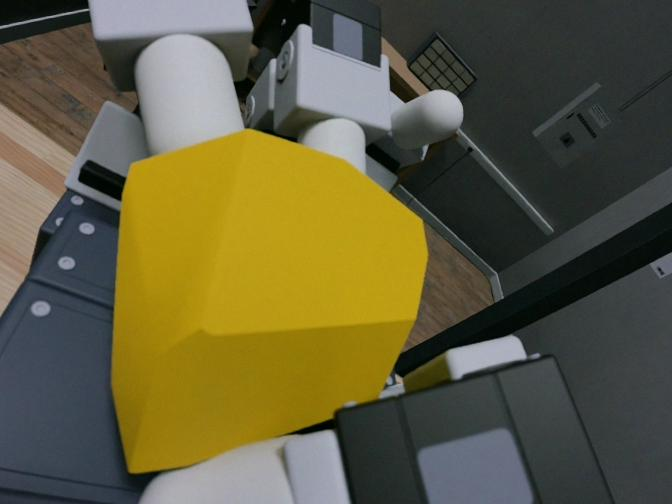

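execute_actions:
  actions:
    - [[0,0,0,0,0,0,-0.6,0,0.1,0.3,-0.1,0.35,0.556,0.585,0.045,0.62,0.635,0.27,0.34,0.575,0.35,0.968,0.38,-0.87]]
    - [[0,0,0,0,0,0,-0.6,0,0.1,0.3,-0.09,0.35,0.526,0.585,0.035,0.62,0.615,0.27,0.34,0.575,0.35,0.968,0.38,-0.87]]
    - [[0,0,0,0,0,0,-0.6,0,0.1,0.3,-0.08,0.35,0.496,0.585,0.03,0.62,0.595,0.27,0.34,0.575,0.35,0.968,0.38,-0.87]]
  cameras: ["cam_wrist"]

Scene clock: 2089.87 s.
end_effector_position=(+0.7083, -0.0224, +0.5613) hand_goal=(-0.600, +0.000, +0.100, +0.300, -0.080, +0.350, +0.496, +0.584, +0.030, +0.620, +0.594, +0.270, +0.340, +0.574, +0.350, +0.968) hand_measured=(-0.606, -0.002, +0.102, +0.304, -0.132, +0.352, +0.494, +0.600, +0.016, +0.624, +0.600, +0.276, +0.328, +0.634, +0.348, +0.972) hand_current_ma=(-18, -6, +3, +8, -212, +3, -6, +50, -46, +12, +15, +19, -36, +293, -4, +13) hand_state=(goal, goal, goal, goal, blocked, goal, goal, goal, goal, goal, goal, goal, goal, blocked, goal, goal) hand_current_limit=0.38 hand_speed=-0.87 end_effector_quat_wxyz=(+0.708, +0.697, +0.087, +0.074)
Joint positions: [0.302 0.396 1.757 -1.555 1.616 -1.004]
Joint torques (N m): [-0.17 -66.98 -31.01 -1.94 1.45 0.31]
Hand target: +0.7083, -0.0224, +0.5613; +0.708, +0.697, +0.087, +0.074
Off the commanded pose: 0.000 m, 0 deg.
Step readings (end_effector_position):
0: (+0.7083, -0.0224, +0.5613)
1: (+0.7083, -0.0224, +0.5613)
2: (+0.7083, -0.0224, +0.5613)
4: (+0.7083, -0.0224, +0.5613)
8: (+0.7083, -0.0224, +0.5613)
15: (+0.7083, -0.0224, +0.5613)
16: (+0.7083, -0.0224, +0.5613)
17: (+0.7083, -0.0224, +0.5613)
19: (+0.7083, -0.0224, +0.5613)
23: (+0.7083, -0.0224, +0.5613)
30: (+0.7083, -0.0224, +0.5613)
31: (+0.7083, -0.0224, +0.5613)
32: (+0.7083, -0.0224, +0.5613)
34: (+0.7083, -0.0224, +0.5613)
38: (+0.7083, -0.0224, +0.5613)
45: (+0.7083, -0.0224, +0.5613)
Images, in order (width x height): cam_wrist 672x504.

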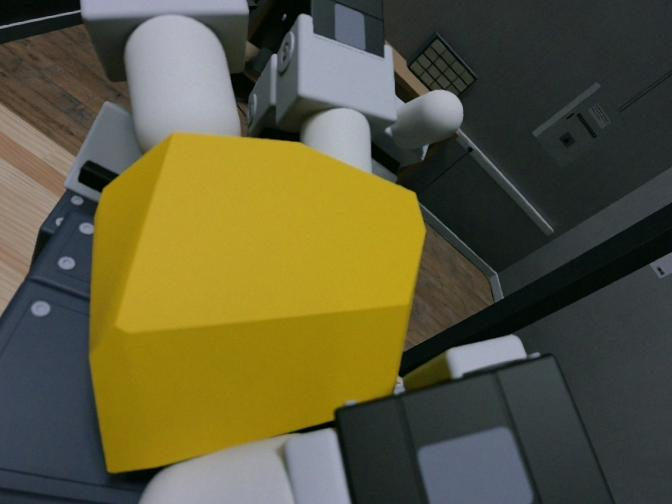

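execute_actions:
  actions:
    - [[0,0,0,0,0,0,-0.6,0,0.1,0.3,-0.08,0.35,0.496,0.585,0.0,0.62,0.7,0.33,0.34,0.575,0.35,0.968,0.38,-0.84]]
    - [[0,0,0,0,0,0,-0.6,0,0.1,0.3,-0.08,0.35,0.496,0.585,0.086,0.62,0.736,0.374,0.34,0.575,0.35,0.968,0.38,-0.85]]
    - [[0,0,0,0,0,0,-0.6,0,0.1,0.3,-0.08,0.35,0.496,0.585,0.185,0.62,0.712,0.293,0.34,0.575,0.35,0.968,0.38,-0.87]]
  cameras: ["cam_wrist"]

Scene clock: 2115.90 s.
end_effector_position=(+0.7083, -0.0224, +0.5613) hand_goal=(-0.600, +0.000, +0.100, +0.300, -0.080, +0.350, +0.496, +0.584, +0.184, +0.620, +0.712, +0.292, +0.340, +0.574, +0.350, +0.968) hand_measured=(-0.606, -0.002, +0.102, +0.304, -0.128, +0.352, +0.496, +0.602, +0.006, +0.618, +0.690, +0.332, +0.326, +0.634, +0.352, +0.974) hand_current_ma=(-18, -6, +3, +8, -196, +5, -1, +64, -379, -4, -74, +150, -49, +293, +3, +25) hand_state=(goal, goal, goal, goal, blocked, goal, goal, goal, blocked, goal, blocked, blocked, goal, blocked, goal, goal) hand_current_limit=0.38 hand_speed=-0.87 end_effector_quat_wxyz=(+0.708, +0.697, +0.087, +0.074)
Joint positions: [0.302 0.396 1.757 -1.555 1.616 -1.004]
Joint torques (N m): [-0.22 -66.99 -31.02 -1.97 1.45 0.35]
Hand target: +0.7083, -0.0224, +0.5613; +0.708, +0.697, +0.087, +0.074
Off the commanded pose: 0.000 m, 0 deg.
Step readings (end_effector_position):
0: (+0.7083, -0.0224, +0.5613)
1: (+0.7083, -0.0224, +0.5613)
2: (+0.7083, -0.0224, +0.5613)
4: (+0.7083, -0.0224, +0.5613)
8: (+0.7083, -0.0224, +0.5613)
15: (+0.7083, -0.0224, +0.5613)
16: (+0.7083, -0.0224, +0.5613)
17: (+0.7083, -0.0224, +0.5613)
19: (+0.7083, -0.0224, +0.5613)
23: (+0.7083, -0.0224, +0.5613)
30: (+0.7083, -0.0224, +0.5613)
31: (+0.7083, -0.0224, +0.5613)
32: (+0.7083, -0.0224, +0.5613)
34: (+0.7083, -0.0224, +0.5613)
38: (+0.7083, -0.0224, +0.5613)
45: (+0.7083, -0.0224, +0.5613)
Images, in order (width x height): cam_wrist 672x504.

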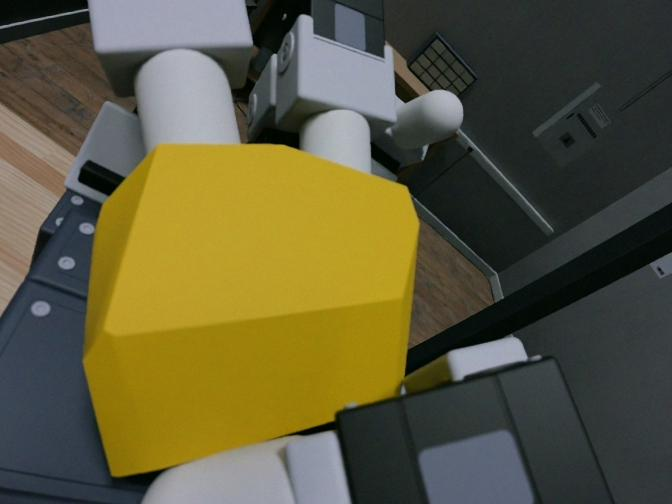

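execute_actions:
  actions:
    - [[0,0,0,0,0,0,-0.6,0,0.1,0.3,-0.08,0.35,0.496,0.585,0.13,0.62,0.66,0.293,0.34,0.575,0.35,0.968,0.38,-0.87]]
    - [[0,0,0,0,0,0,-0.6,0,0.1,0.3,-0.08,0.35,0.496,0.585,0.13,0.62,0.62,0.293,0.34,0.575,0.35,0.968,0.38,-0.87]]
    - [[0,0,0,0,0,0,-0.6,0,0.1,0.3,-0.08,0.35,0.496,0.585,0.13,0.62,0.58,0.293,0.34,0.575,0.35,0.968,0.38,-0.87]]
  cameras: ["cam_wrist"]

Scene clock: 2123.00 s.
end_effector_position=(+0.7083, -0.0224, +0.5613) hand_goal=(-0.600, +0.000, +0.100, +0.300, -0.080, +0.350, +0.496, +0.584, +0.130, +0.620, +0.580, +0.292, +0.340, +0.574, +0.350, +0.968) hand_measured=(-0.606, -0.002, +0.102, +0.304, -0.124, +0.350, +0.488, +0.590, +0.040, +0.626, +0.582, +0.324, +0.326, +0.634, +0.352, +0.974) hand_current_ma=(-18, -6, +3, +8, -177, +1, -22, +14, -379, +17, +5, +115, -45, +293, +4, +22) hand_state=(goal, goal, goal, goal, blocked, goal, goal, goal, blocked, goal, goal, blocked, goal, blocked, goal, goal) hand_current_limit=0.38 hand_speed=-0.87 end_effector_quat_wxyz=(+0.708, +0.697, +0.087, +0.074)
Joint positions: [0.302 0.396 1.757 -1.555 1.616 -1.004]
Joint torques (N m): [-0.24 -67.18 -31.04 -1.94 1.47 0.39]
Hand target: +0.7083, -0.0224, +0.5613; +0.708, +0.697, +0.087, +0.074
Off the commanded pose: 0.000 m, 0 deg.
Step readings (end_effector_position):
0: (+0.7083, -0.0224, +0.5613)
1: (+0.7083, -0.0224, +0.5613)
2: (+0.7083, -0.0224, +0.5613)
4: (+0.7083, -0.0224, +0.5613)
8: (+0.7083, -0.0224, +0.5613)
15: (+0.7083, -0.0224, +0.5613)
16: (+0.7083, -0.0224, +0.5613)
17: (+0.7083, -0.0224, +0.5613)
19: (+0.7083, -0.0224, +0.5613)
23: (+0.7083, -0.0224, +0.5613)
30: (+0.7083, -0.0224, +0.5613)
31: (+0.7083, -0.0224, +0.5613)
32: (+0.7083, -0.0224, +0.5613)
34: (+0.7083, -0.0224, +0.5613)
38: (+0.7083, -0.0224, +0.5613)
45: (+0.7083, -0.0224, +0.5613)
Images, in order (width x height): cam_wrist 672x504.

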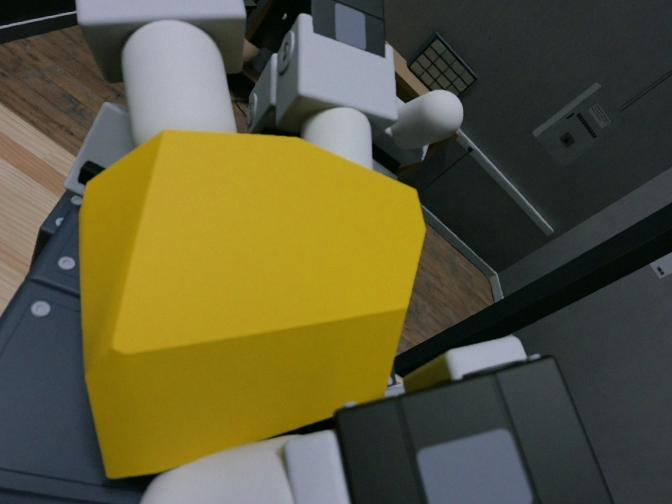

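execute_actions:
  actions:
    - [[0,0,0,0,0,0,-0.6,0,0.1,0.3,-0.07,0.35,0.466,0.585,0.13,0.62,0.545,0.293,0.34,0.575,0.35,0.968,0.38,-0.87]]
    - [[0,0,0,0,0,0,-0.6,0,0.1,0.3,-0.06,0.35,0.436,0.585,0.13,0.62,0.51,0.293,0.34,0.575,0.35,0.968,0.38,-0.87]]
    - [[0,0,0,0,0,0,-0.6,0,0.1,0.3,-0.05,0.35,0.406,0.585,0.13,0.62,0.475,0.293,0.34,0.575,0.35,0.968,0.38,-0.87]]
  cameras: ["cam_wrist"]

Scene clock: 2154.07 s.
end_effector_position=(+0.7083, -0.0224, +0.5613) hand_goal=(-0.600, +0.000, +0.100, +0.300, -0.050, +0.350, +0.406, +0.584, +0.130, +0.620, +0.474, +0.292, +0.340, +0.574, +0.350, +0.968) hand_measured=(-0.606, -0.002, +0.102, +0.304, -0.092, +0.350, +0.402, +0.588, +0.090, +0.626, +0.478, +0.308, +0.326, +0.634, +0.352, +0.974) hand_current_ma=(-18, -6, +3, +8, -172, +1, -13, +13, -155, +17, +10, +50, -45, +293, +4, +22) hand_state=(goal, goal, goal, goal, blocked, goal, goal, goal, blocked, goal, goal, goal, goal, blocked, goal, goal) hand_current_limit=0.38 hand_speed=-0.87 end_effector_quat_wxyz=(+0.708, +0.697, +0.087, +0.074)
Joint positions: [0.302 0.396 1.757 -1.555 1.616 -1.004]
Joint torques (N m): [-0.23 -66.89 -31.09 -1.94 1.49 0.35]
Hand target: +0.7083, -0.0224, +0.5613; +0.708, +0.697, +0.087, +0.074
Off the commanded pose: 0.000 m, 0 deg.
Step readings (end_effector_position):
0: (+0.7083, -0.0224, +0.5613)
1: (+0.7083, -0.0224, +0.5613)
2: (+0.7083, -0.0224, +0.5613)
4: (+0.7083, -0.0224, +0.5613)
8: (+0.7083, -0.0224, +0.5613)
15: (+0.7083, -0.0224, +0.5613)
16: (+0.7083, -0.0224, +0.5613)
17: (+0.7083, -0.0224, +0.5613)
19: (+0.7083, -0.0224, +0.5613)
23: (+0.7083, -0.0224, +0.5613)
30: (+0.7083, -0.0224, +0.5613)
31: (+0.7083, -0.0224, +0.5613)
32: (+0.7083, -0.0224, +0.5613)
34: (+0.7083, -0.0224, +0.5613)
38: (+0.7083, -0.0224, +0.5613)
45: (+0.7083, -0.0224, +0.5613)
Images, in order (width x height): cam_wrist 672x504.

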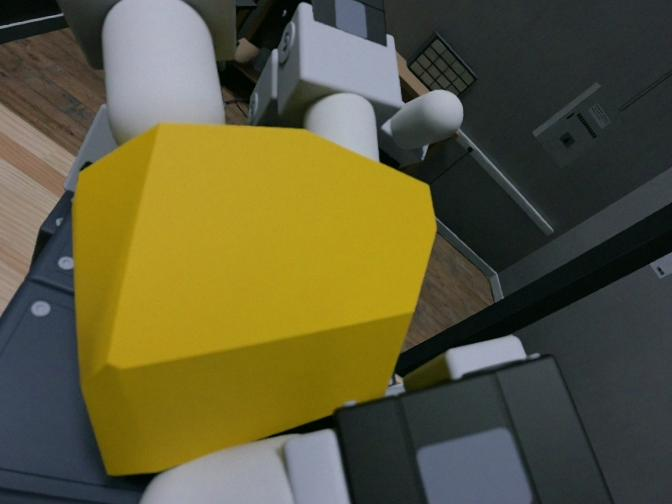

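execute_actions:
  actions:
    - [[0,0,0,0,0,0,-0.6,0,0.1,0.3,-0.06,0.35,0.406,0.585,-0.05,0.62,0.478,0.308,0.34,0.575,0.35,0.968,0.38,-0.75]]
    - [[0,0,0,0,0,0,-0.6,0,0.1,0.3,-0.06,0.35,0.406,0.585,-0.05,0.6,0.8,0.55,0.34,0.575,0.35,0.968,0.38,-0.75]]
    - [[0,0,0,0,0,0,-0.6,0,0.1,0.3,-0.06,0.35,0.406,0.585,-0.019,0.6,0.902,0.538,0.34,0.575,0.35,0.968,0.38,-0.75]]
    - [[0,0,0,0,0,0,-0.6,0,0.1,0.3,-0.06,0.35,0.406,0.585,0.063,0.6,0.9,0.454,0.34,0.575,0.35,0.968,0.38,-0.78]]
    - [[0,0,0,0,0,0,-0.6,0,0.1,0.3,-0.06,0.35,0.406,0.585,0.165,0.6,0.866,0.375,0.34,0.575,0.35,0.968,0.38,-0.8]]
  cameras: ["cam_wrist"]

Scene clock: 2195.60 s.
end_effector_position=(+0.7083, -0.0224, +0.5613) hand_goal=(-0.600, +0.000, +0.100, +0.300, -0.060, +0.350, +0.406, +0.584, +0.164, +0.600, +0.866, +0.374, +0.340, +0.574, +0.350, +0.968) hand_measured=(-0.606, -0.002, +0.102, +0.304, -0.070, +0.350, +0.404, +0.588, +0.132, +0.604, +0.874, +0.390, +0.326, +0.588, +0.348, +0.974) hand_current_ma=(-20, -5, +3, +8, -35, +1, -4, +8, -127, +10, +27, +54, -45, +55, -5, +25) hand_state=(goal, goal, goal, goal, goal, goal, goal, goal, blocked, goal, goal, goal, goal, goal, goal, goal) hand_current_limit=0.38 hand_speed=-0.80 end_effector_quat_wxyz=(+0.708, +0.697, +0.087, +0.074)
Joint positions: [0.302 0.396 1.757 -1.555 1.616 -1.004]
Joint torques (N m): [-0.19 -66.79 -30.89 -1.95 1.46 0.34]
Hand target: +0.7083, -0.0224, +0.5613; +0.708, +0.697, +0.087, +0.074
Off the commanded pose: 0.000 m, 0 deg.
Step readings (end_effector_position):
0: (+0.7083, -0.0224, +0.5613)
1: (+0.7083, -0.0224, +0.5613)
2: (+0.7083, -0.0224, +0.5613)
4: (+0.7083, -0.0224, +0.5613)
8: (+0.7083, -0.0224, +0.5613)
15: (+0.7083, -0.0224, +0.5613)
16: (+0.7083, -0.0224, +0.5613)
17: (+0.7083, -0.0224, +0.5613)
19: (+0.7083, -0.0224, +0.5613)
23: (+0.7083, -0.0224, +0.5613)
30: (+0.7083, -0.0224, +0.5613)
31: (+0.7083, -0.0224, +0.5613)
32: (+0.7083, -0.0224, +0.5613)
34: (+0.7083, -0.0224, +0.5613)
38: (+0.7083, -0.0224, +0.5613)
45: (+0.7083, -0.0224, +0.5613)
46: (+0.7083, -0.0224, +0.5613)
47: (+0.7083, -0.0224, +0.5613)
49: (+0.7083, -0.0224, +0.5613)
53: (+0.7083, -0.0224, +0.5613)
60: (+0.7083, -0.0224, +0.5613)
61: (+0.7083, -0.0224, +0.5613)
62: (+0.7083, -0.0224, +0.5613)
64: (+0.7083, -0.0224, +0.5613)
68: (+0.7083, -0.0224, +0.5613)
75: (+0.7083, -0.0224, +0.5613)
Images, in order (width x height): cam_wrist 672x504.

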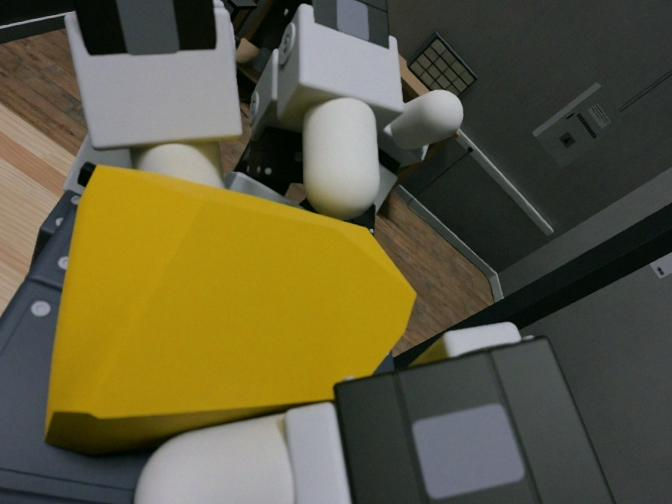

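zoom_image:
  camera: "cam_wrist"
  region: [30, 140, 430, 470]

Scaled by 1.260.

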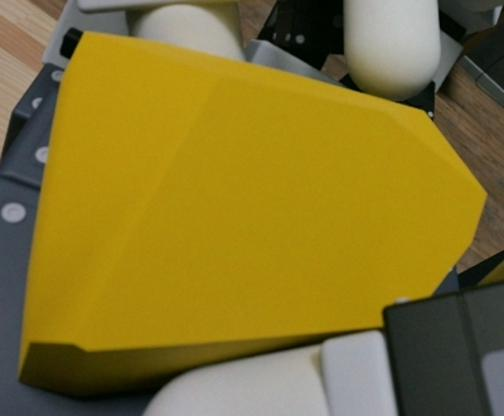

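execute_actions:
  actions:
    - [[0,0,0,0,0,0,-0.6,0,0.1,0.3,-0.2,0.3,0.45,0.65,0.164,0.6,0.866,0.375,0.34,0.575,0.35,0.968,0.38,-0.78]]
    - [[0,0,0,0,0,0,-0.6,0,0.1,0.3,-0.2,0.2,0.7,0.65,0.164,0.6,0.866,0.375,0.34,0.575,0.35,0.968,0.38,-0.78]]
    - [[0,0,0,0,0,0,-0.6,0,0.1,0.3,-0.15,0.15,0.85,0.6,0.164,0.6,0.866,0.375,0.34,0.575,0.35,0.968,0.38,-0.8]]
    - [[0,0,0,0,0,0,-0.6,0,0.1,0.3,-0.019,0.1,0.902,0.538,0.164,0.6,0.866,0.375,0.34,0.575,0.35,0.968,0.38,-0.83]]
  cameras: ["cam_wrist"]

Scene clock: 2252.60 s.
end_effector_position=(+0.7083, -0.0224, +0.5613) hand_goal=(-0.600, +0.000, +0.100, +0.300, -0.020, +0.100, +0.902, +0.538, +0.164, +0.600, +0.866, +0.374, +0.340, +0.574, +0.350, +0.968) hand_measured=(-0.606, -0.002, +0.102, +0.304, -0.028, +0.102, +0.902, +0.540, +0.132, +0.604, +0.874, +0.390, +0.326, +0.588, +0.348, +0.974) hand_current_ma=(-20, -5, +3, +8, -28, +6, -1, +8, -127, +10, +27, +54, -45, +55, -5, +25) hand_state=(goal, goal, goal, goal, goal, goal, goal, goal, blocked, goal, goal, goal, goal, goal, goal, goal) hand_current_limit=0.38 hand_speed=-0.83 end_effector_quat_wxyz=(+0.708, +0.697, +0.087, +0.074)
Joint positions: [0.302 0.396 1.757 -1.555 1.616 -1.004]
Joint torques (N m): [-0.18 -66.91 -31.06 -1.93 1.43 0.34]
Hand target: +0.7083, -0.0224, +0.5613; +0.708, +0.697, +0.087, +0.074
Off the commanded pose: 0.000 m, 0 deg.
Step readings (end_effector_position):
0: (+0.7083, -0.0224, +0.5613)
1: (+0.7083, -0.0224, +0.5613)
2: (+0.7083, -0.0224, +0.5613)
4: (+0.7083, -0.0224, +0.5613)
8: (+0.7083, -0.0224, +0.5613)
15: (+0.7083, -0.0224, +0.5613)
16: (+0.7083, -0.0224, +0.5613)
17: (+0.7083, -0.0224, +0.5613)
19: (+0.7083, -0.0224, +0.5613)
23: (+0.7083, -0.0224, +0.5613)
30: (+0.7083, -0.0224, +0.5613)
31: (+0.7083, -0.0224, +0.5613)
32: (+0.7083, -0.0224, +0.5613)
34: (+0.7083, -0.0224, +0.5613)
38: (+0.7083, -0.0224, +0.5613)
45: (+0.7083, -0.0224, +0.5613)
46: (+0.7083, -0.0224, +0.5613)
47: (+0.7083, -0.0224, +0.5613)
49: (+0.7083, -0.0224, +0.5613)
53: (+0.7083, -0.0224, +0.5613)
60: (+0.7083, -0.0224, +0.5613)
Images, in order (width x height): cam_wrist 672x504.

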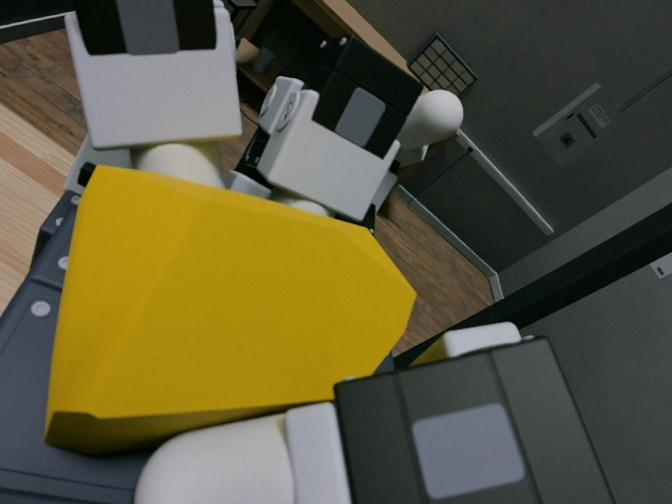

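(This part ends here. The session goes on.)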